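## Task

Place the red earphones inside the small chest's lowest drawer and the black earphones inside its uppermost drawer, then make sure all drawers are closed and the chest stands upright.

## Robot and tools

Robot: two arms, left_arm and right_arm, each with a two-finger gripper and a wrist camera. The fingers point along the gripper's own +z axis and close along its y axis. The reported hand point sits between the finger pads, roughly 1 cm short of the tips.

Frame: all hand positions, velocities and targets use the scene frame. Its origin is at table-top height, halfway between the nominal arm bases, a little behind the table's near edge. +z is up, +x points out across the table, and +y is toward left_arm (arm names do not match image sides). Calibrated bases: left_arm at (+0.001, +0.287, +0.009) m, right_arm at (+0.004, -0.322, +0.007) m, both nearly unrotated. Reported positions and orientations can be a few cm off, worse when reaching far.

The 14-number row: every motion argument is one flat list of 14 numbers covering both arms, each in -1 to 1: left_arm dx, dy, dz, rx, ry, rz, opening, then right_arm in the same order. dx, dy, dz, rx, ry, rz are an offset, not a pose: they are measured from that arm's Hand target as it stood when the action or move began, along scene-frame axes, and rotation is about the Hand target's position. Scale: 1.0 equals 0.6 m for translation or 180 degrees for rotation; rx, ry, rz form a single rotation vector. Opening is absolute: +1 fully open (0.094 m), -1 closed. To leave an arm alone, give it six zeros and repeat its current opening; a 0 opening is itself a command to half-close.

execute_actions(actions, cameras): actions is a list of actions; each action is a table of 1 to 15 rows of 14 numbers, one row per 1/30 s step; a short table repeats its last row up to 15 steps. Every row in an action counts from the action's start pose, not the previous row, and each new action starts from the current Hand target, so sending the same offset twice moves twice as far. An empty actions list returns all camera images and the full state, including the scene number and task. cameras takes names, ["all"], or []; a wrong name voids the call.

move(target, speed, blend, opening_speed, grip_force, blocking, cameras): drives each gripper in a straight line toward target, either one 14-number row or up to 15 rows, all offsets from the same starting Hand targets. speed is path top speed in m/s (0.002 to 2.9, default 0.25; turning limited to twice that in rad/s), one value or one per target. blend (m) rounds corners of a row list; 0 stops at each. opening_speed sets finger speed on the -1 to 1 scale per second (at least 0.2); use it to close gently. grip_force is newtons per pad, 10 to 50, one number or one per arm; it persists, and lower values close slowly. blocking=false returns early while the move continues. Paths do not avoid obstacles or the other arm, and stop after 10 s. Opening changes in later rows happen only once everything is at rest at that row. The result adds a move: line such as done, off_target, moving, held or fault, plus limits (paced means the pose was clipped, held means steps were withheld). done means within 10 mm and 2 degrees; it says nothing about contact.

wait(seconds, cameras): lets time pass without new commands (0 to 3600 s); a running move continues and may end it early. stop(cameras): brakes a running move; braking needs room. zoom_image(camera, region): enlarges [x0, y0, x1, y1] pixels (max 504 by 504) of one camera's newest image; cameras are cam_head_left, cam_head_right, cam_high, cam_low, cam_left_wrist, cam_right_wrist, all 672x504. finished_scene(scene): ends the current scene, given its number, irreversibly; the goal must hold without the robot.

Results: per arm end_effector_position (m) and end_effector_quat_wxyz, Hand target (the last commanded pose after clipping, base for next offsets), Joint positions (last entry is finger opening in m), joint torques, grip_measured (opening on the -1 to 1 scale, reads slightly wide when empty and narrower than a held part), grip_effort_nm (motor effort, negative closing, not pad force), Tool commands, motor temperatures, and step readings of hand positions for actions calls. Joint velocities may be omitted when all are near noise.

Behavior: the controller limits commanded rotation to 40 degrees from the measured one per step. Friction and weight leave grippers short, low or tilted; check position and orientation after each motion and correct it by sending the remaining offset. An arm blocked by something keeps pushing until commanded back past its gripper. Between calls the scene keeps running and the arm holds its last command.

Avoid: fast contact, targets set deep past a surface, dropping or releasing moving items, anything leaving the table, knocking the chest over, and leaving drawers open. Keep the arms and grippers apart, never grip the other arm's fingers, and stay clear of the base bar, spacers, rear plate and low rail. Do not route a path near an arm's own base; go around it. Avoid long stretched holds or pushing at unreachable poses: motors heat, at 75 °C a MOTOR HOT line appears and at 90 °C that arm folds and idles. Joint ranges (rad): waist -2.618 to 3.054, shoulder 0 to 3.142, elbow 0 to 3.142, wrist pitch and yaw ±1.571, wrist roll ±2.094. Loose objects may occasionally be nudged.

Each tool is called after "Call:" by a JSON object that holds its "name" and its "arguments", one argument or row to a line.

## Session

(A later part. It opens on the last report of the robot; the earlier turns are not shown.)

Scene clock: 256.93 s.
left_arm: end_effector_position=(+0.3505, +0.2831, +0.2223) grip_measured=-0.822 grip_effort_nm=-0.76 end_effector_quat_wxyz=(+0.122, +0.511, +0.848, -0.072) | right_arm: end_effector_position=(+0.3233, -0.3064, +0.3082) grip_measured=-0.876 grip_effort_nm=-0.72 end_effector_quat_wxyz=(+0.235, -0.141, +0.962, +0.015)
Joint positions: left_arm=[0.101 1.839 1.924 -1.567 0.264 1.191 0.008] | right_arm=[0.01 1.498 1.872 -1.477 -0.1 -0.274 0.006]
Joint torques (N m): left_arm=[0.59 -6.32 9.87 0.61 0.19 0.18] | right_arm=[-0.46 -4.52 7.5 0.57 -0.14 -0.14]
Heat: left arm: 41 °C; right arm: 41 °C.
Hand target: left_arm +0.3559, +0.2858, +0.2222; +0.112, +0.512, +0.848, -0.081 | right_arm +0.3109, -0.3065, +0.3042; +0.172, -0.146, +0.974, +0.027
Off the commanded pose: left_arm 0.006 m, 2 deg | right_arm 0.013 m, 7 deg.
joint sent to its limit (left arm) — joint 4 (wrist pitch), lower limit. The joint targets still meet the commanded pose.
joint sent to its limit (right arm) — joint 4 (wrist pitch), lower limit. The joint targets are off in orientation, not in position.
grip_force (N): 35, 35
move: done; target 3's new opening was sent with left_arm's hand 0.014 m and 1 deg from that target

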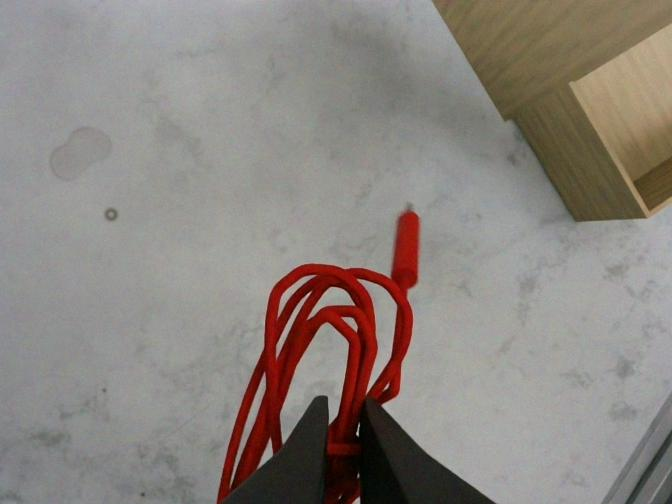

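Call:
{"name": "move", "arguments": {
  "target": [
    [-0.19,-0.383,0.03,0,0,-0.311,-0.95,0,0,0,0,0,0,-0.95],
    [-0.19,-0.383,-0.245,0,0,-0.311,-0.95,0,0,0,0,0,0,-0.95],
    [-0.19,-0.383,-0.245,0,0,-0.311,-0.1,0,0,0,0,0,0,-0.95],
    [-0.19,-0.383,0.05,0,0,-0.311,-0.1,0,0,0,0,0,0,-0.95],
    [-0.3,-0.25,0.05,0,0,-0.2,-0.1,0,0,0,0,0,0,-0.95]
  ],
  "speed": [0.3,0.15,0.2,0.15,0.3],
  "blend": [0.0,0,0,0.02,0],
  "cameras": ["cam_head_left","cam_head_right","cam_left_wrist"]
}}

Call:
{"name": "zoom_image", "arguments": {
  "camera": "cam_head_right",
  "region": [300, 260, 520, 425]
}}

Scene clock: 276.37 s.
left_arm: end_effector_position=(+0.1782, +0.1302, +0.2536) grip_measured=-0.102 grip_effort_nm=0.11 end_effector_quat_wxyz=(+0.146, +0.745, +0.644, -0.093) | right_arm: end_effector_position=(+0.3233, -0.3064, +0.3082) grip_measured=-0.876 grip_effort_nm=-0.72 end_effector_quat_wxyz=(+0.235, -0.141, +0.962, +0.015)
Joint positions: left_arm=[-0.523 1.335 1.538 -1.572 0.284 1.18 0.042] | right_arm=[0.01 1.498 1.872 -1.477 -0.1 -0.274 0.006]
Joint torques (N m): left_arm=[0.72 -5.15 5.63 0.96 0.08 0] | right_arm=[-0.47 -4.53 7.47 0.57 -0.14 -0.14]
Heat: left arm: 41 °C; right arm: 41 °C.
Hand target: left_arm +0.1759, +0.1357, +0.2522; +0.081, +0.749, +0.648, -0.112 | right_arm +0.3109, -0.3065, +0.3042; +0.172, -0.146, +0.974, +0.027
Off the commanded pose: left_arm 0.006 m, 8 deg | right_arm 0.013 m, 7 deg.
joint sent to its limit (left arm) — joint 4 (wrist pitch), lower limit. The joint targets are off in orientation, not in position.
joint sent to its limit (right arm) — joint 4 (wrist pitch), lower limit. The joint targets are off in orientation, not in position.
grip_force (N): 35, 35
move: off_target (left_arm); target 3's new opening was sent with left_arm's hand 0.027 m and 2 deg from that target

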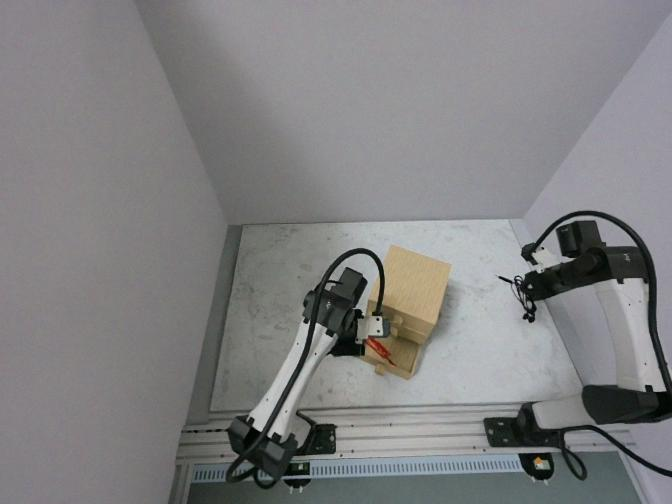

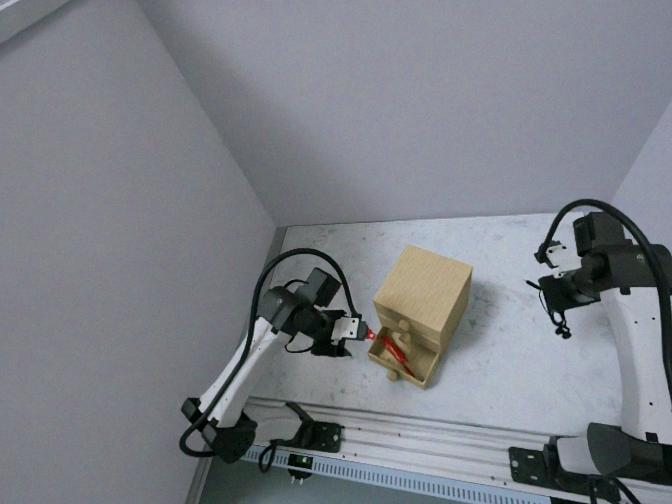

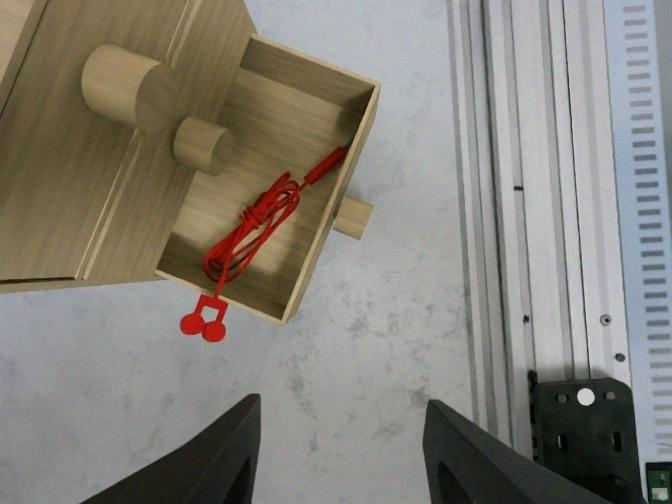

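Scaled by 2.291 from the camera's image (finer frame: 960x720).

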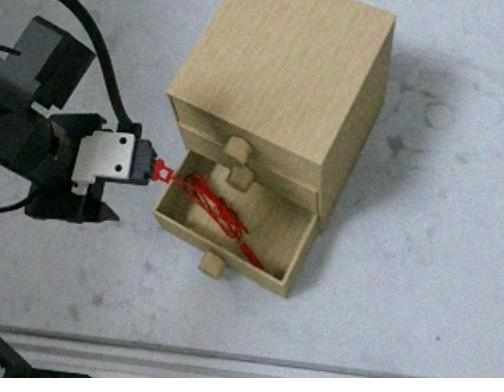

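Call:
{"name": "move", "arguments": {
  "target": [
    [0.11,-0.133,0.0,0,0,-0.111,-0.1,0,0,0,0,0,0,-0.95],
    [0.11,-0.133,-0.315,0,0,-0.111,-0.1,0,0,0,0,0,0,-0.95],
    [0.11,-0.133,-0.315,0,0,-0.111,-0.95,0,0,0,0,0,0,-0.95],
    [0.11,-0.133,-0.16,0,0,-0.111,-0.95,0,0,0,0,0,0,-0.95],
    [0.085,-0.21,-0.16,0,0,-0.111,-0.95,0,0,0,0,0,0,-0.95],
    [0.085,-0.21,-0.285,0,0,-0.111,-0.95,0,0,0,0,0,0,-0.95],
    [0.085,-0.21,-0.285,0,0,-0.111,-0.4,0,0,0,0,0,0,-0.95],
    [0.085,-0.21,0.0,0,0,-0.111,-0.4,0,0,0,0,0,0,-0.95],
    [0,0,0,0,0,0,-0.4,0,0,0,0,0,0,-0.95]
  ],
  "speed": [0.3,0.2,0.2,0.2,0.15,0.15,0.2,0.3,0.35],
  "blend": [0.03,0,0,0.01,0.01,0,0,0.02,0],
  "cameras": ["cam_head_right","cam_left_wrist"]
}}

Scene clock: 317.87 s.
left_arm: end_effector_position=(+0.1782, +0.1303, +0.2536) grip_measured=-0.402 grip_effort_nm=0.11 end_effector_quat_wxyz=(+0.145, +0.741, +0.648, -0.094) | right_arm: end_effector_position=(+0.3233, -0.3064, +0.3082) grip_measured=-0.876 grip_effort_nm=-0.72 end_effector_quat_wxyz=(+0.235, -0.141, +0.962, +0.015)
Joint positions: left_arm=[-0.523 1.335 1.538 -1.572 0.284 1.168 0.028] | right_arm=[0.01 1.498 1.872 -1.477 -0.1 -0.274 0.006]
Joint torques (N m): left_arm=[0.66 -4.97 5.67 0.97 0.08 0.12] | right_arm=[-0.44 -4.52 7.49 0.57 -0.14 -0.13]
Heat: left arm: 38 °C; right arm: 42 °C.
Hand target: left_arm +0.1759, +0.1358, +0.2522; +0.081, +0.749, +0.648, -0.112 | right_arm +0.3109, -0.3065, +0.3042; +0.172, -0.146, +0.974, +0.027
Off the commanded pose: left_arm 0.006 m, 8 deg | right_arm 0.013 m, 7 deg.
joint sent to its limit (left arm) — joint 4 (wrist pitch), lower limit. The joint targets are off in orientation, not in position.
joint sent to its limit (right arm) — joint 4 (wrist pitch), lower limit. The joint targets are off in orientation, not in position.
grip_force (N): 35, 35
move: off_target (left_arm); target 3's new opening was sent with left_arm's hand 0.036 m and 4 deg from that target; target 7's new opening was sent with left_arm's hand 0.041 m and 2 deg from that target

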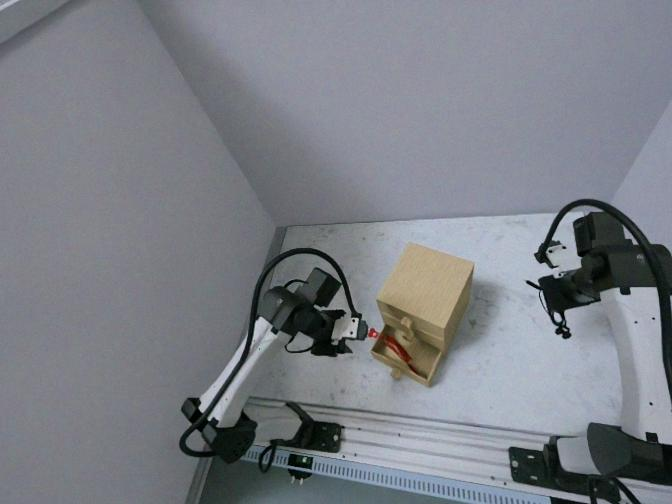

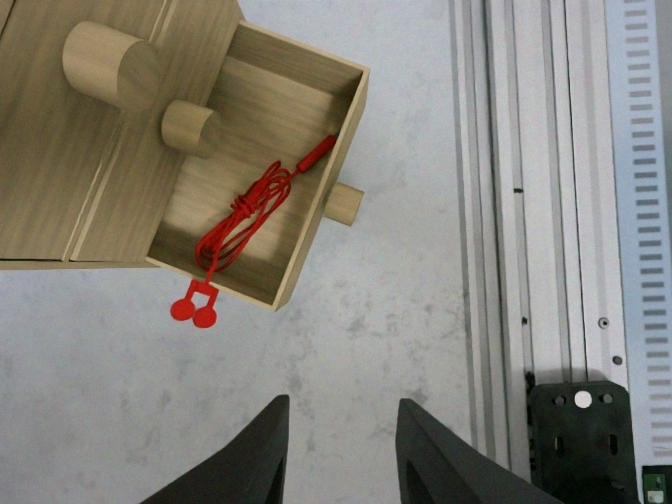

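Call:
{"name": "move", "arguments": {
  "target": [
    [0.203,-0.037,-0.1,0,0,0,0.1,0,0,0,0,0,0,-0.95],
    [0.203,-0.037,-0.295,0,0,0,0.1,0,0,0,0,0,0,-0.95],
    [0.203,-0.037,-0.295,0,0,0,-0.95,0,0,0,0,0,0,-0.95]
  ],
  "speed": [0.3,0.12,0.2],
  "blend": [0.02,0,0],
  "cameras": ["cam_head_right","cam_head_left","cam_left_wrist"]
}}

Scene clock: 342.53 s.
left_arm: end_effector_position=(+0.2980, +0.0972, +0.1276) grip_measured=-0.948 grip_effort_nm=-0.12 end_effector_quat_wxyz=(+0.155, +0.753, +0.625, -0.136) | right_arm: end_effector_position=(+0.3233, -0.3064, +0.3082) grip_measured=-0.876 grip_effort_nm=-0.72 end_effector_quat_wxyz=(+0.235, -0.141, +0.962, +0.015)
Joint positions: left_arm=[-0.391 1.746 1.398 -1.091 0.398 1.353 0.002] | right_arm=[0.01 1.498 1.872 -1.477 -0.1 -0.274 0.006]
Joint torques (N m): left_arm=[-0.96 -1.17 2.4 1.2 -0.92 -0.14] | right_arm=[-0.46 -4.49 7.49 0.57 -0.14 -0.13]
Motor temperatures (°C): left_arm=[27 33 37 35 24 24 25] | right_arm=[24 33 42 33 25 22 24]
Heat: left arm: 37 °C; right arm: 42 °C.
Hand target: left_arm +0.2978, +0.1136, +0.0752; +0.081, +0.749, +0.648, -0.112 | right_arm +0.3109, -0.3065, +0.3042; +0.172, -0.146, +0.974, +0.027
Off the commanded pose: left_arm 0.055 m, 9 deg | right_arm 0.013 m, 7 deg.
joint sent to its limit (right arm) — joint 4 (wrist pitch), lower limit. The joint targets are off in orientation, not in position.
grip_force (N): 35, 35
move: off_target (left_arm); target 3's new opening was sent with left_arm's hand 0.055 m and 9 deg from that target
Images, in order (width x height): cam_head_left 672x504, cam_head_right 672x504, cam_left_wrist 672x504.

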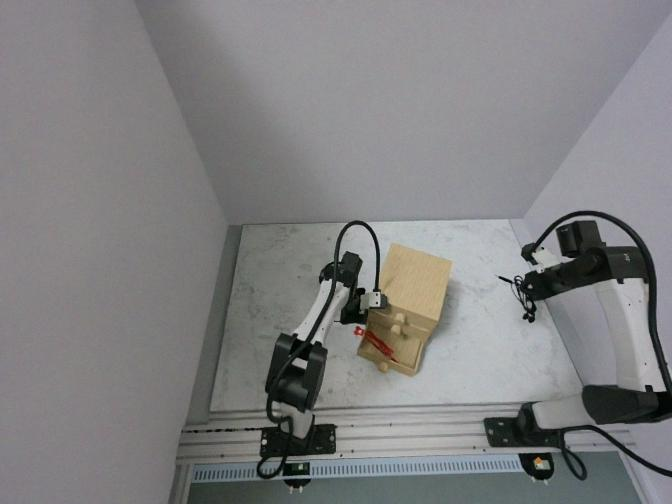

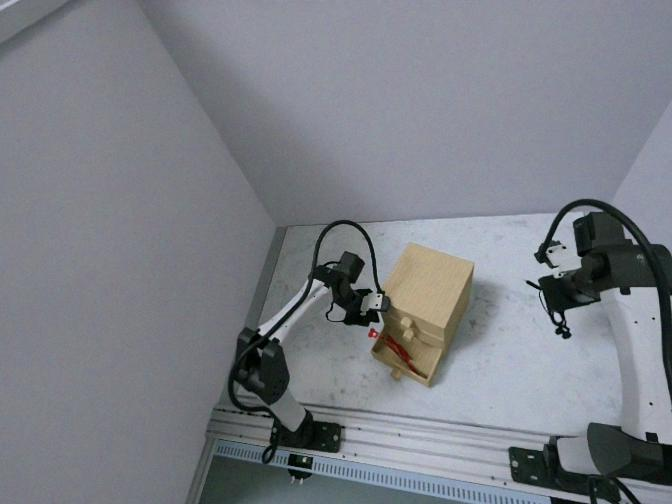

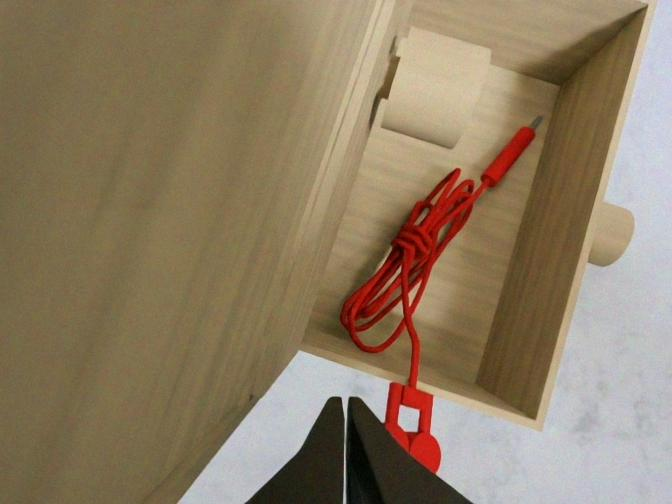

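Call:
{"name": "move", "arguments": {
  "target": [
    [-0.03,0.03,0.15,0,0,0,-0.9,0,0,0,0,0,0,-0.95],
    [-0.036,0.004,0.13,0,0,0,0.1,0,0,0,0,0,0,-0.95],
    [-0.036,0.004,0.0,0,0,0,0.1,0,0,0,0,0,0,-0.95],
    [-0.036,0.004,0.0,0,0,0,-0.95,0,0,0,0,0,0,-0.95],
    [-0.036,0.004,0.07,0,0,0,-0.95,0,0,0,0,0,0,-0.95]
  ],
  "speed": 0.15,
  "cameras": ["cam_head_right","cam_left_wrist"]
}}

Scene clock: 376.73 s.
left_arm: end_effector_position=(+0.2785, +0.1119, +0.1248) grip_measured=-0.948 grip_effort_nm=-0.12 end_effector_quat_wxyz=(+0.110, +0.751, +0.641, -0.112) | right_arm: end_effector_position=(+0.3233, -0.3064, +0.3082) grip_measured=-0.876 grip_effort_nm=-0.72 end_effector_quat_wxyz=(+0.235, -0.141, +0.962, +0.015)
Joint positions: left_arm=[-0.415 1.702 1.363 -1.149 0.309 1.315 0.002] | right_arm=[0.01 1.498 1.872 -1.477 -0.1 -0.274 0.006]
Joint torques (N m): left_arm=[-0.49 -4.78 8.98 0.29 -0.09 0] | right_arm=[-0.44 -4.51 7.46 0.57 -0.14 -0.13]
Heat: left arm: 34 °C; right arm: 42 °C.
Hand target: left_arm +0.2761, +0.1160, +0.1171; +0.081, +0.749, +0.648, -0.112 | right_arm +0.3109, -0.3065, +0.3042; +0.172, -0.146, +0.974, +0.027
Off the commanded pose: left_arm 0.009 m, 3 deg | right_arm 0.013 m, 7 deg.
joint sent to its limit (right arm) — joint 4 (wrist pitch), lower limit. The joint targets are off in orientation, not in position.
grip_force (N): 35, 35
move: off_target (left_arm); target 4's new opening was sent with left_arm's hand 0.048 m and 9 deg from that target

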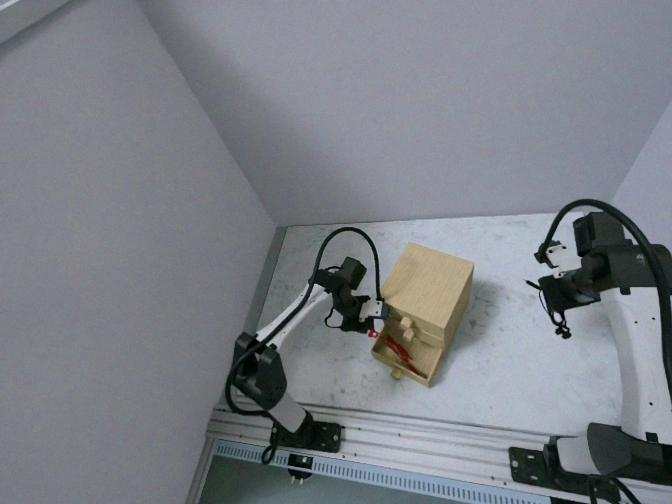

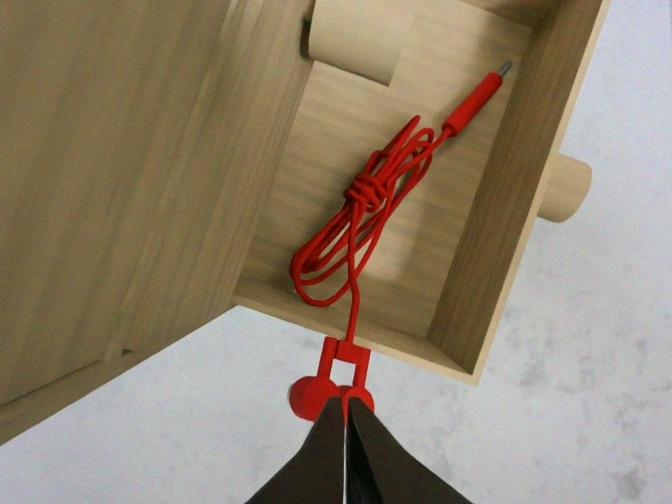

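Call:
{"name": "move", "arguments": {
  "target": [
    [0.006,0.05,0.1,-0.149,0.021,0,0.1,0,0,0,0,0,0,-0.95],
    [0.006,0.01,0.0,-0.149,0.021,0,0.1,0,0,0,0,0,0,-0.95],
    [0.006,-0.007,-0.065,-0.149,0.021,0,0.1,0,0,0,0,0,0,-0.95],
    [0.006,-0.007,-0.065,-0.149,0.021,0,-0.95,0,0,0,0,0,0,-0.95],
    [0.006,-0.007,0.03,-0.149,0.021,0,-0.95,0,0,0,0,0,0,-0.95]
  ],
  "speed": 0.15,
  "cameras": ["cam_head_right","cam_left_wrist"]
}}

Scene clock: 434.03 s.
left_arm: end_effector_position=(+0.2744, +0.1157, +0.1223) grip_measured=-0.948 grip_effort_nm=-0.13 end_effector_quat_wxyz=(+0.214, +0.700, +0.615, -0.291) | right_arm: end_effector_position=(+0.3233, -0.3064, +0.3082) grip_measured=-0.876 grip_effort_nm=-0.72 end_effector_quat_wxyz=(+0.235, -0.141, +0.962, +0.015)
Joint positions: left_arm=[-0.201 1.75 1.26 -1.128 0.744 1.528 0.002] | right_arm=[0.01 1.498 1.872 -1.477 -0.1 -0.274 0.006]
Joint torques (N m): left_arm=[-0.43 -9.22 9.72 0.31 0.55 0.12] | right_arm=[-0.46 -4.52 7.47 0.58 -0.14 -0.14]
Heat: left arm: 40 °C; right arm: 43 °C.
Hand target: left_arm +0.2798, +0.1117, +0.1352; +0.232, +0.706, +0.607, -0.284 | right_arm +0.3109, -0.3065, +0.3042; +0.172, -0.146, +0.974, +0.027
Off the commanded pose: left_arm 0.014 m, 2 deg | right_arm 0.013 m, 7 deg.
joint sent to its limit (right arm) — joint 4 (wrist pitch), lower limit. The joint targets are off in orientation, not in position.
grip_force (N): 35, 35
move: off_target (left_arm); target 4's new opening was sent with left_arm's hand 0.011 m and 2 deg from that target

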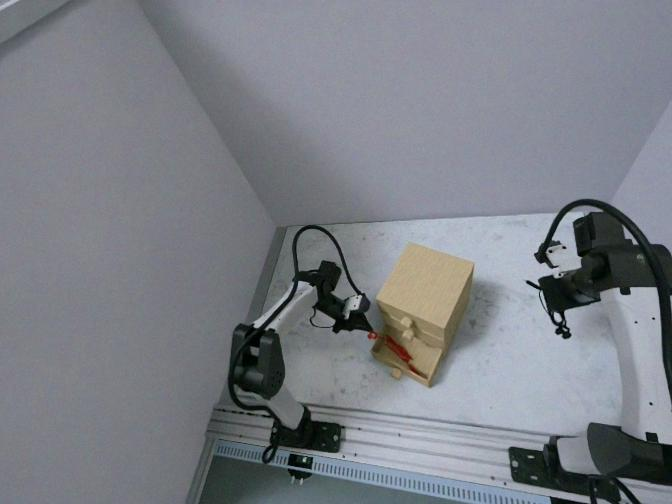

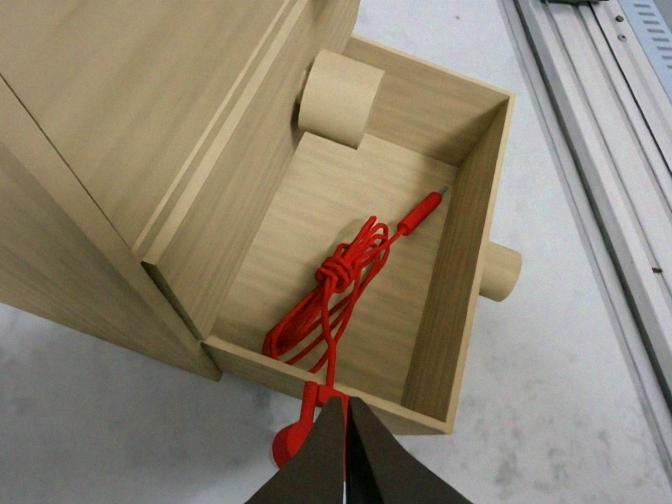

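Call:
{"name": "move", "arguments": {
  "target": [
    [0.015,0.03,0.02,0,0,0,0.2,0,0,0,0,0,0,-0.95],
    [0.015,0.01,-0.138,0,0,0,0.2,0,0,0,0,0,0,-0.95],
    [0.015,0.01,-0.138,0,0,0,-0.95,0,0,0,0,0,0,-0.95],
    [0.015,0.01,0.0,0,0,0,-0.95,0,0,0,0,0,0,-0.95]
  ],
  "speed": 0.15,
  "cameras": ["cam_head_right","cam_left_wrist"]
}}

Scene clock: 454.67 s.
left_arm: end_effector_position=(+0.2835, +0.1218, +0.1235) grip_measured=-0.948 grip_effort_nm=-0.12 end_effector_quat_wxyz=(+0.216, +0.699, +0.616, -0.291) | right_arm: end_effector_position=(+0.3233, -0.3064, +0.3082) grip_measured=-0.876 grip_effort_nm=-0.72 end_effector_quat_wxyz=(+0.235, -0.141, +0.962, +0.015)
Joint positions: left_arm=[-0.176 1.781 1.301 -1.156 0.745 1.558 0.002] | right_arm=[0.01 1.498 1.872 -1.477 -0.1 -0.274 0.006]
Joint torques (N m): left_arm=[-0.53 -9.18 9.72 0.23 0.54 0.16] | right_arm=[-0.44 -4.51 7.49 0.58 -0.14 -0.14]
Heat: left arm: 39 °C; right arm: 43 °C.
Hand target: left_arm +0.2887, +0.1178, +0.1352; +0.232, +0.706, +0.607, -0.284 | right_arm +0.3109, -0.3065, +0.3042; +0.172, -0.146, +0.974, +0.027
Off the commanded pose: left_arm 0.013 m, 2 deg | right_arm 0.013 m, 7 deg.
joint sent to its limit (right arm) — joint 4 (wrist pitch), lower limit. The joint targets are off in orientation, not in position.
grip_force (N): 35, 35
move: off_target (left_arm); target 3's new opening was sent with left_arm's hand 0.012 m and 2 deg from that target

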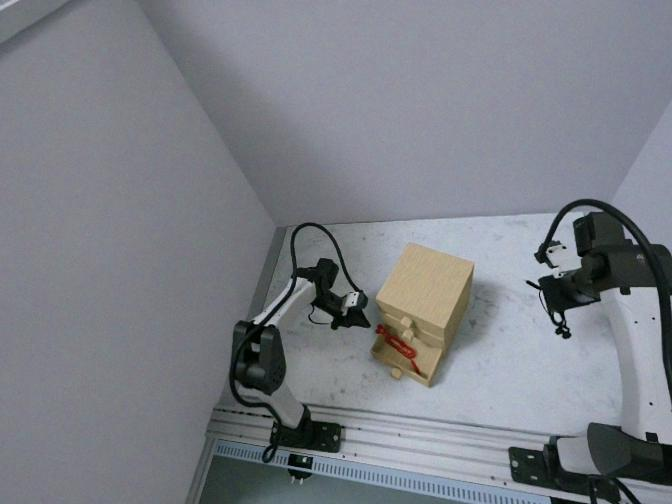

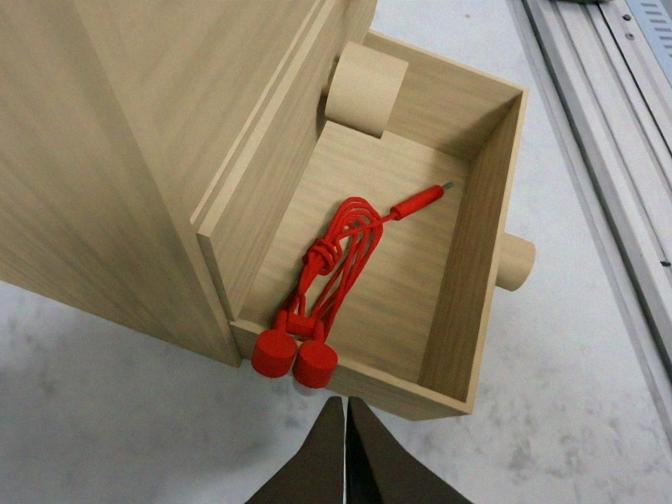

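Call:
{"name": "move", "arguments": {
  "target": [
    [0.02,0.06,0.03,0,0,0,-0.4,0,0,0,0,0,0,-0.95],
    [0.02,0.06,-0.06,0,0,0,-0.4,0,0,0,0,0,0,-0.95],
    [-0.008,-0.075,-0.06,0,0,0,-0.4,0,0,0,0,0,0,-0.95],
    [-0.008,-0.06,0.1,0,0,0,-0.4,0,0,0,0,0,0,-0.95],
    [0.0,0.08,0.1,0,0,0,-0.4,0,0,0,0,0,0,-0.95]
  ],
  "speed": 0.15,
  "cameras": ["cam_head_right","cam_left_wrist"]
}}

Scene clock: 472.07 s.
left_arm: end_effector_position=(+0.2821, +0.1636, +0.1962) grip_measured=-0.402 grip_effort_nm=0.11 end_effector_quat_wxyz=(+0.231, +0.700, +0.611, -0.287) | right_arm: end_effector_position=(+0.3233, -0.3064, +0.3082) grip_measured=-0.876 grip_effort_nm=-0.72 end_effector_quat_wxyz=(+0.235, -0.141, +0.962, +0.015)
Joint positions: left_arm=[-0.036 1.752 1.548 -1.531 0.745 1.746 0.028] | right_arm=[0.01 1.498 1.872 -1.477 -0.1 -0.274 0.006]
Joint torques (N m): left_arm=[0.46 -5.41 9.57 -0.04 0.37 0.33] | right_arm=[-0.44 -4.51 7.49 0.57 -0.15 -0.14]
Heat: left arm: 40 °C; right arm: 43 °C.
Hand target: left_arm +0.2888, +0.1657, +0.1952; +0.232, +0.706, +0.607, -0.284 | right_arm +0.3109, -0.3065, +0.3042; +0.172, -0.146, +0.974, +0.027
Off the commanded pose: left_arm 0.007 m, 1 deg | right_arm 0.013 m, 7 deg.
joint sent to its limit (right arm) — joint 4 (wrist pitch), lower limit. The joint targets are off in orientation, not in position.
grip_force (N): 35, 35
move: done

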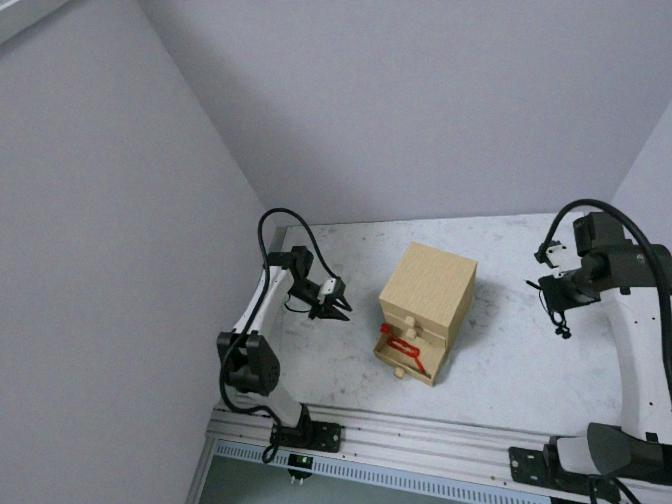

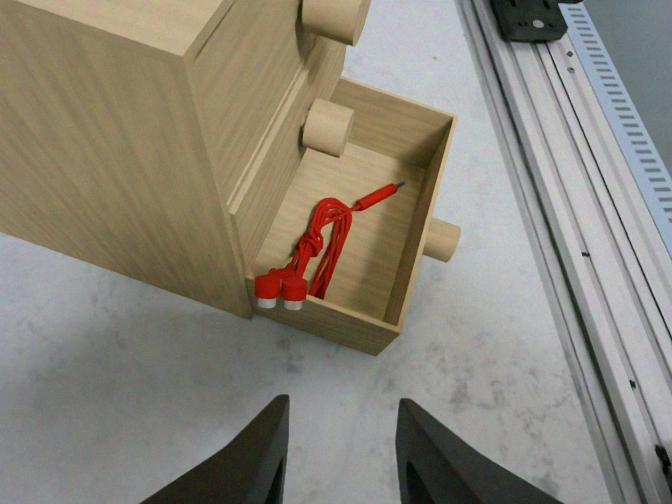

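Call:
{"name": "move", "arguments": {
  "target": [
    [0.032,-0.01,-0.16,0,0,0,-0.6,0,0,0,0,0,0,-0.95],
    [0.02,-0.185,-0.16,0,0,0,-0.6,0,0,0,0,0,0,-0.95],
    [0.015,-0.17,0.0,0,0,0,-0.6,0,0,0,0,0,0,-0.95],
    [0.0,0.0,0.0,0,0,0,-0.6,0,0,0,0,0,0,-0.95]
  ],
  "speed": 0.17,
  "cameras": ["cam_left_wrist"]
}}

Call:
{"name": "zoom_image", "arguments": {
  "camera": "cam_left_wrist",
  "region": [180, 140, 500, 380]
}}

Scene clock: 489.43 s.
left_arm: end_effector_position=(+0.2886, +0.1635, +0.1941) grip_measured=-0.598 grip_effort_nm=-0.12 end_effector_quat_wxyz=(+0.229, +0.700, +0.612, -0.288) | right_arm: end_effector_position=(+0.3233, -0.3064, +0.3082) grip_measured=-0.876 grip_effort_nm=-0.72 end_effector_quat_wxyz=(+0.235, -0.141, +0.962, +0.015)
Joint positions: left_arm=[-0.036 1.781 1.572 -1.532 0.744 1.747 0.019] | right_arm=[0.01 1.498 1.872 -1.477 -0.1 -0.274 0.006]
Joint torques (N m): left_arm=[0.44 -8.13 7.56 -0.05 0.39 0.35] | right_arm=[-0.46 -4.52 7.5 0.58 -0.14 -0.14]
Motor temperatures (°C): left_arm=[27 37 41 30 25 23 25] | right_arm=[24 32 43 31 25 22 25]
Heat: left arm: 41 °C; right arm: 43 °C.
Hand target: left_arm +0.2887, +0.1658, +0.1952; +0.232, +0.706, +0.607, -0.284 | right_arm +0.3109, -0.3065, +0.3042; +0.172, -0.146, +0.974, +0.027
Off the commanded pose: left_arm 0.003 m, 1 deg | right_arm 0.013 m, 7 deg.
joint sent to its limit (right arm) — joint 4 (wrist pitch), lower limit. The joint targets are off in orientation, not in position.
grip_force (N): 35, 35
move: done

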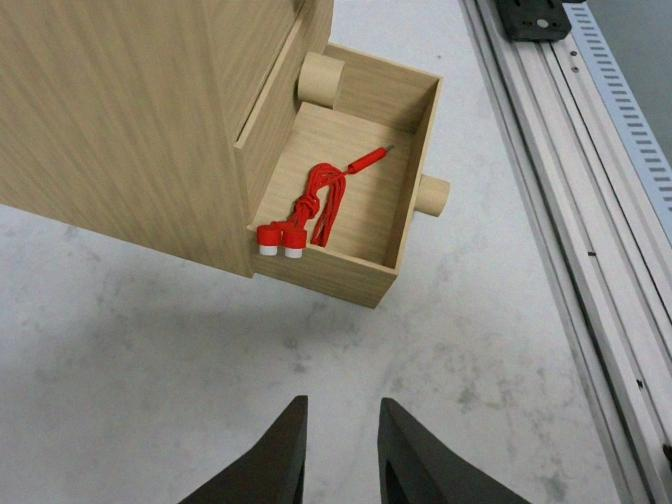

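Scaled by 1.575 from the camera's image (finer frame: 960x720).

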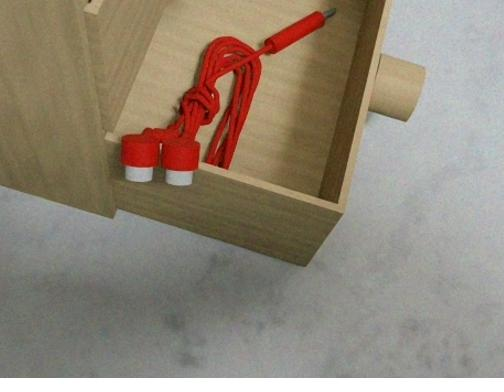

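Call:
{"name": "move", "arguments": {
  "target": [
    [0.042,-0.03,-0.12,0,0,0,-0.4,0,0,0,0,0,0,-0.95],
    [0.03,-0.22,-0.12,0,0,0,-0.4,0,0,0,0,0,0,-0.95],
    [0.015,-0.17,0.04,0,0,0,-0.4,0,0,0,0,0,0,-0.95],
    [0.0,0.0,0.0,0,0,0,-0.6,0,0,0,0,0,0,-0.95]
  ],
  "speed": 0.17,
  "cameras": ["cam_left_wrist","cam_head_left"]
}}

Call:
{"name": "zoom_image", "arguments": {
  "camera": "cam_left_wrist",
  "region": [180, 100, 500, 340]
}}

Scene clock: 504.47 s.
left_arm: end_effector_position=(+0.2917, +0.1638, +0.1944) grip_measured=-0.598 grip_effort_nm=-0.12 end_effector_quat_wxyz=(+0.230, +0.701, +0.611, -0.286) | right_arm: end_effector_position=(+0.3233, -0.3064, +0.3082) grip_measured=-0.876 grip_effort_nm=-0.72 end_effector_quat_wxyz=(+0.235, -0.141, +0.962, +0.015)
Joint positions: left_arm=[-0.036 1.79 1.586 -1.533 0.741 1.748 0.019] | right_arm=[0.01 1.498 1.872 -1.477 -0.1 -0.274 0.006]
Joint torques (N m): left_arm=[0.44 -9.03 6.38 -0.04 0.41 0.35] | right_arm=[-0.44 -4.52 7.47 0.57 -0.14 -0.14]
Heat: left arm: 40 °C; right arm: 43 °C.
Hand target: left_arm +0.2888, +0.1659, +0.1952; +0.232, +0.706, +0.607, -0.284 | right_arm +0.3109, -0.3065, +0.3042; +0.172, -0.146, +0.974, +0.027
Off the commanded pose: left_arm 0.004 m, 1 deg | right_arm 0.013 m, 7 deg.
joint sent to its limit (right arm) — joint 4 (wrist pitch), lower limit. The joint targets are off in orientation, not in position.
grip_force (N): 35, 35
move: done
Images, in order (width x height): cam_head_left 672x504, cam_left_wrist 672x504.

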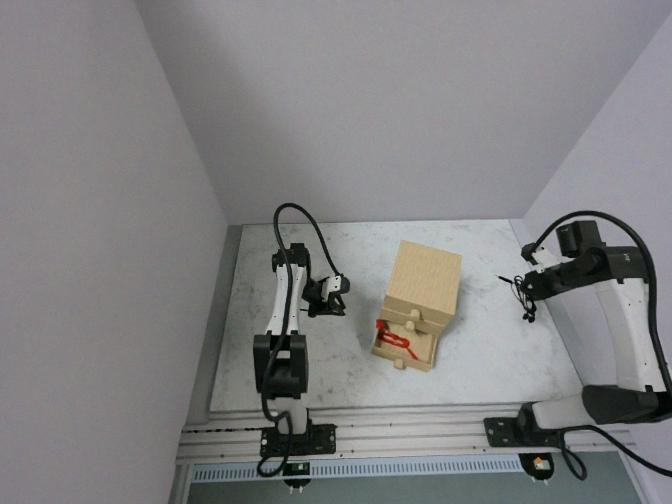

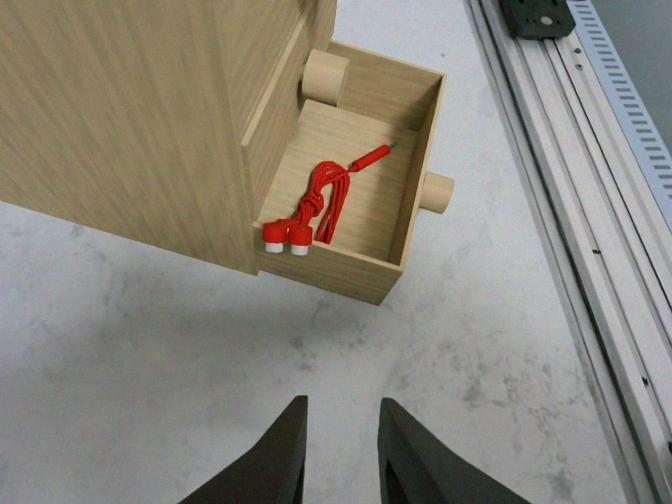

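Scaled by 1.575 from the camera's image (finer frame: 960x720).

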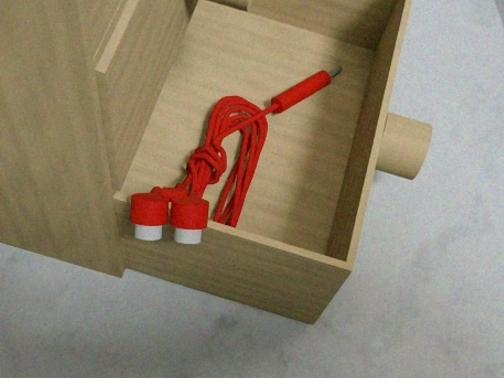

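Call:
{"name": "move", "arguments": {
  "target": [
    [0.04,-0.04,-0.1,0,0,0,-0.95,0,0,0,0,0,0,-0.95],
    [0.042,-0.08,-0.16,0,0,0,-0.95,0,0,0,0,0,0,-0.95],
    [-0.016,-0.218,-0.16,0,0,0,-0.95,0,0,0,0,0,0,-0.95],
    [-0.016,-0.218,0.02,0,0,0,-0.95,0,0,0,0,0,0,-0.95],
    [0.0,0.0,0.0,0,0,0,-0.95,0,0,0,0,0,0,-0.95]
  ],
  "speed": 0.17,
  "cameras": ["cam_left_wrist","cam_head_left"]
}}

Call:
{"name": "zoom_image", "arguments": {
  "camera": "cam_left_wrist",
  "region": [180, 100, 500, 340]
}}

Scene clock: 540.20 s.
left_arm: end_effector_position=(+0.2836, +0.1641, +0.1975) grip_measured=-0.948 grip_effort_nm=-0.12 end_effector_quat_wxyz=(+0.232, +0.702, +0.611, -0.283) | right_arm: end_effector_position=(+0.3233, -0.3064, +0.3082) grip_measured=-0.876 grip_effort_nm=-0.72 end_effector_quat_wxyz=(+0.235, -0.141, +0.962, +0.015)
Joint positions: left_arm=[-0.036 1.753 1.556 -1.531 0.74 1.747 0.002] | right_arm=[0.01 1.498 1.872 -1.477 -0.1 -0.274 0.006]
Joint torques (N m): left_arm=[0.47 -5.41 8.87 0 0.43 0.35] | right_arm=[-0.47 -4.52 7.47 0.58 -0.13 -0.14]
Heat: left arm: 38 °C; right arm: 43 °C.
Hand target: left_arm +0.2887, +0.1658, +0.1952; +0.231, +0.706, +0.607, -0.284 | right_arm +0.3109, -0.3065, +0.3042; +0.172, -0.146, +0.974, +0.027
Off the commanded pose: left_arm 0.006 m, 1 deg | right_arm 0.013 m, 7 deg.
joint sent to its limit (right arm) — joint 4 (wrist pitch), lower limit. The joint targets are off in orientation, not in position.
grip_force (N): 35, 35
move: done
Images, in order (width x height): cam_head_left 672x504, cam_left_wrist 672x504.

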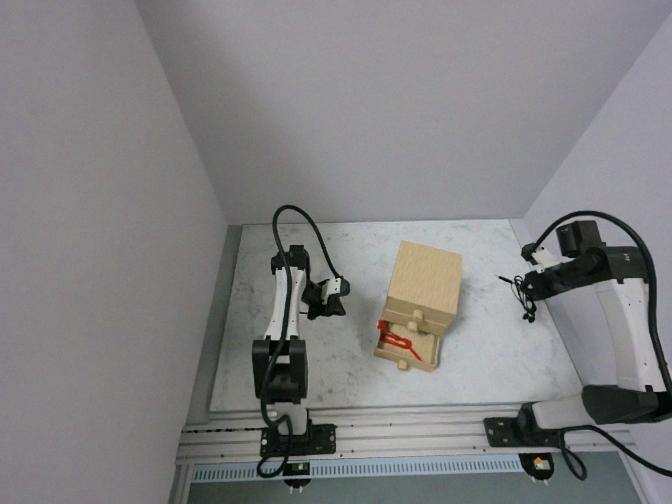

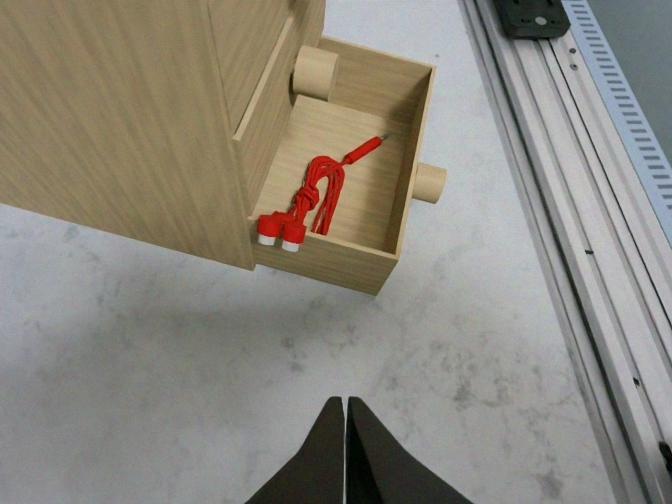

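Scaled by 1.575 from the camera's image (finer frame: 960x720).

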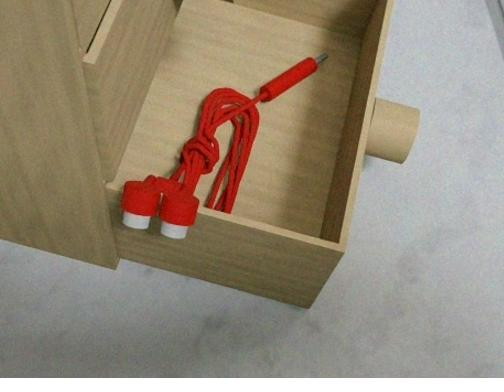

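Call:
{"name": "move", "arguments": {
  "target": [
    [0.04,-0.08,-0.08,0,0,0,-0.4,0,0,0,0,0,0,-0.95],
    [0.03,-0.12,-0.14,0,0,0,-0.4,0,0,0,0,0,0,-0.95]
  ],
  "speed": 0.17,
  "cameras": ["cam_left_wrist","cam_low","cam_head_right","cam_head_left"]
}}

Call:
{"name": "zoom_image", "arguments": {
  "camera": "cam_low",
  "region": [360, 160, 600, 380]
}}

Call:
{"name": "zoom_image", "arguments": {
  "camera": "cam_head_left",
  "region": [300, 240, 480, 390]
}}

Scene clock: 549.80 s.
left_arm: end_effector_position=(+0.3085, +0.0969, +0.1233) grip_measured=-0.402 grip_effort_nm=0.11 end_effector_quat_wxyz=(+0.239, +0.710, +0.604, -0.271) | right_arm: end_effector_position=(+0.3233, -0.3064, +0.3082) grip_measured=-0.876 grip_effort_nm=-0.72 end_effector_quat_wxyz=(+0.235, -0.141, +0.962, +0.015)
Joint positions: left_arm=[-0.238 1.827 1.358 -1.047 0.743 1.484 0.028] | right_arm=[0.01 1.498 1.872 -1.477 -0.1 -0.274 0.006]
Joint torques (N m): left_arm=[-0.5 -6.17 5.94 0.81 0.55 0.06] | right_arm=[-0.46 -4.51 7.49 0.58 -0.14 -0.14]
Heat: left arm: 38 °C; right arm: 43 °C.
Hand target: left_arm +0.3067, +0.0938, +0.1112; +0.231, +0.705, +0.607, -0.284 | right_arm +0.3109, -0.3065, +0.3042; +0.172, -0.146, +0.974, +0.027
Off the commanded pose: left_arm 0.013 m, 2 deg | right_arm 0.013 m, 7 deg.
joint sent to its limit (right arm) — joint 4 (wrist pitch), lower limit. The joint targets are off in orientation, not in position.
grip_force (N): 35, 35
move: off_target (left_arm)
Images, in order (width x height): cam_head_left 672x504, cam_head_right 672x504, cam_low 672x504, cam_left_wrist 672x504.

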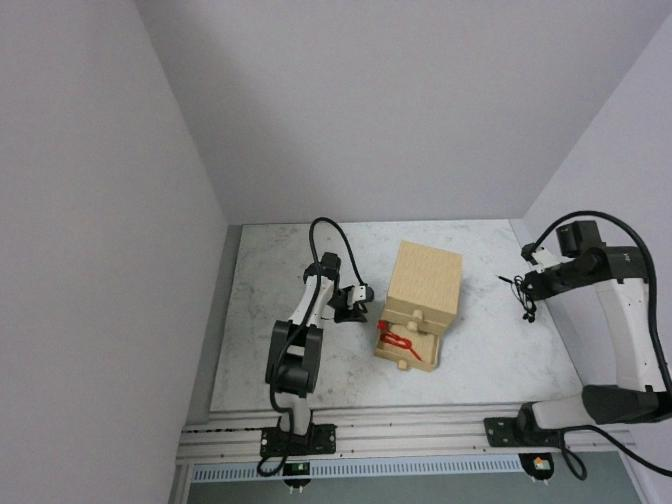

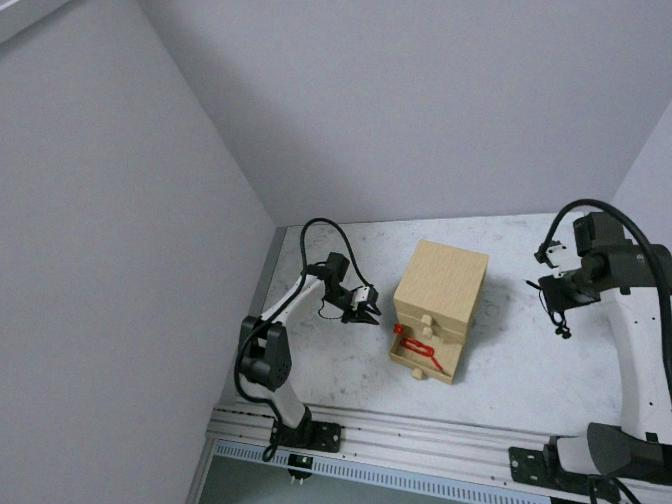

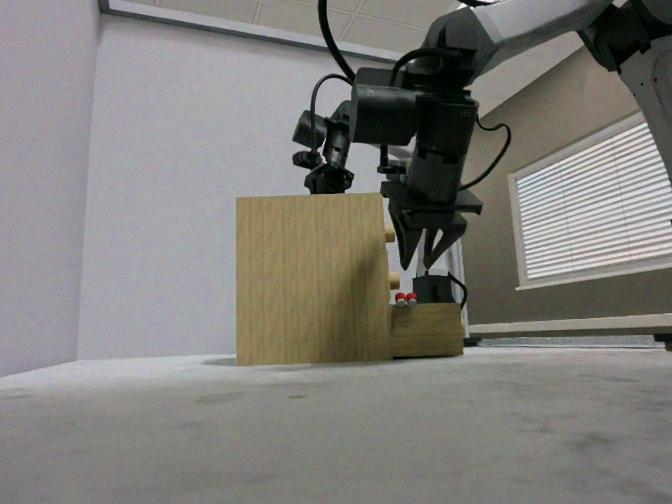

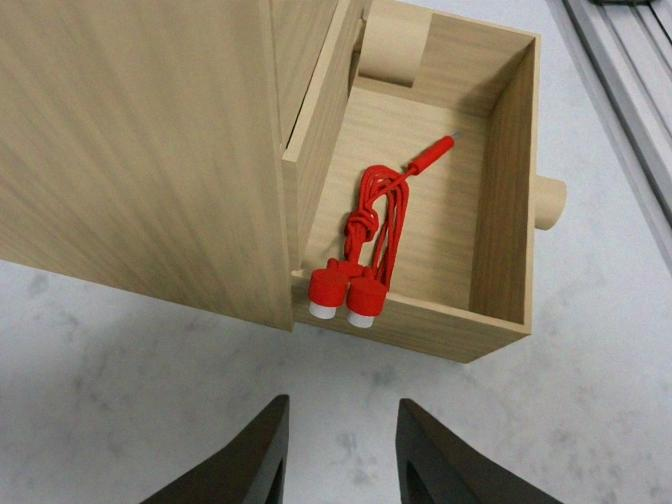

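Scaled by 2.100 from the camera's image (finer frame: 960x720).

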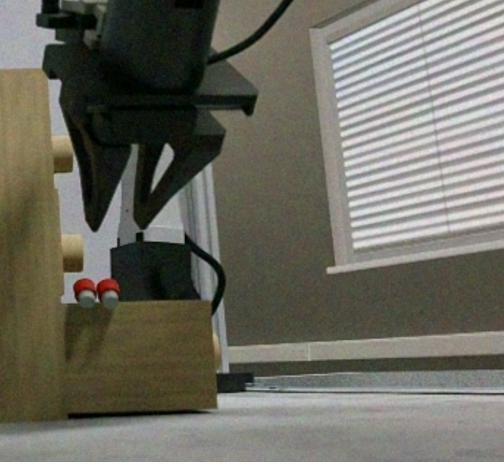

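Scaled by 2.800 from the camera's image (finer frame: 960x720).

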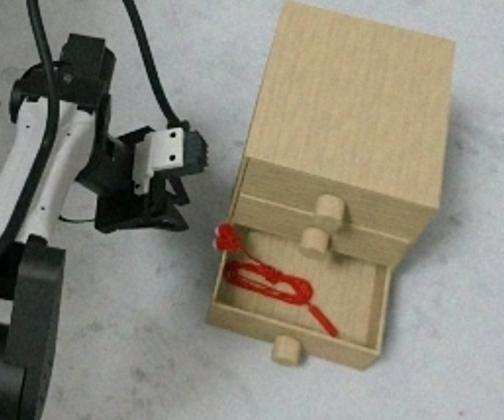

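Call:
{"name": "move", "arguments": {
  "target": [
    [-0.01,0.022,-0.057,0,0,0,-0.6,0,0,0,0,0,0,-0.95],
    [-0.056,-0.123,-0.057,0,0,0,-0.6,0,0,0,0,0,0,-0.95]
  ],
  "speed": 0.15,
  "cameras": ["cam_left_wrist","cam_low"]
}}

Call:
{"name": "zoom_image", "arguments": {
  "camera": "cam_low",
  "region": [360, 160, 600, 380]
}}

Scene clock: 581.40 s.
left_arm: end_effector_position=(+0.2666, +0.0277, +0.0717) grip_measured=-0.598 grip_effort_nm=-0.12 end_effector_quat_wxyz=(+0.206, +0.706, +0.611, -0.294) | right_arm: end_effector_position=(+0.3233, -0.3064, +0.3082) grip_measured=-0.876 grip_effort_nm=-0.72 end_effector_quat_wxyz=(+0.235, -0.141, +0.962, +0.015)
Joint positions: left_arm=[-0.474 1.841 1.16 -0.718 0.724 1.187 0.019] | right_arm=[0.01 1.498 1.872 -1.477 -0.1 -0.274 0.006]
Joint torques (N m): left_arm=[-0.95 -10.3 6.17 1.66 0.42 -0.23] | right_arm=[-0.44 -4.51 7.47 0.58 -0.14 -0.14]
Heat: left arm: 38 °C; right arm: 43 °C.
Hand target: left_arm +0.2732, +0.0200, +0.0770; +0.231, +0.705, +0.607, -0.284 | right_arm +0.3109, -0.3065, +0.3042; +0.172, -0.146, +0.974, +0.027
Off the commanded pose: left_arm 0.011 m, 3 deg | right_arm 0.013 m, 7 deg.
joint sent to its limit (right arm) — joint 4 (wrist pitch), lower limit. The joint targets are off in orientation, not in position.
grip_force (N): 35, 35
move: off_target (left_arm)
Images, in order (width x height): cam_low 672x504, cam_left_wrist 672x504.

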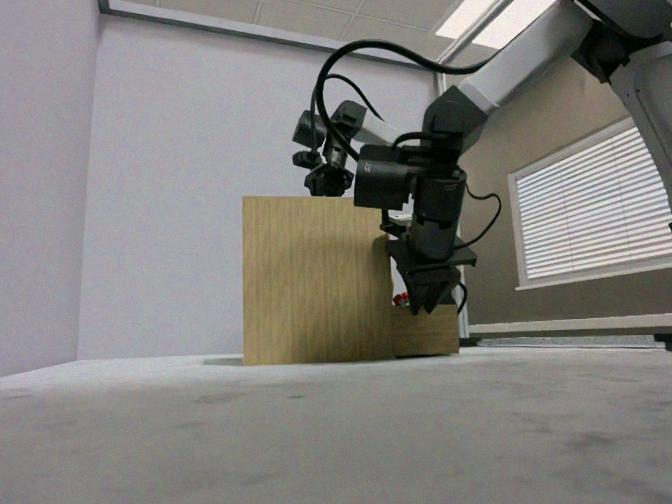

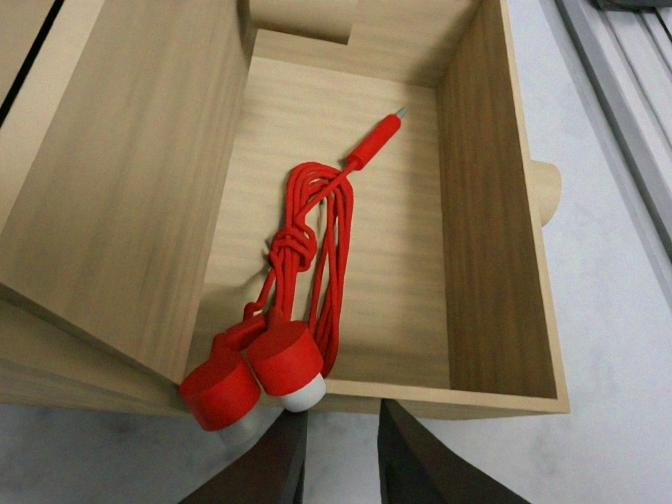

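Scaled by 2.100 from the camera's image (finer frame: 960x720).

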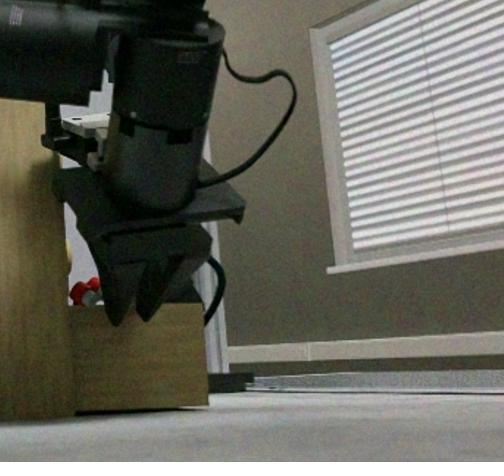

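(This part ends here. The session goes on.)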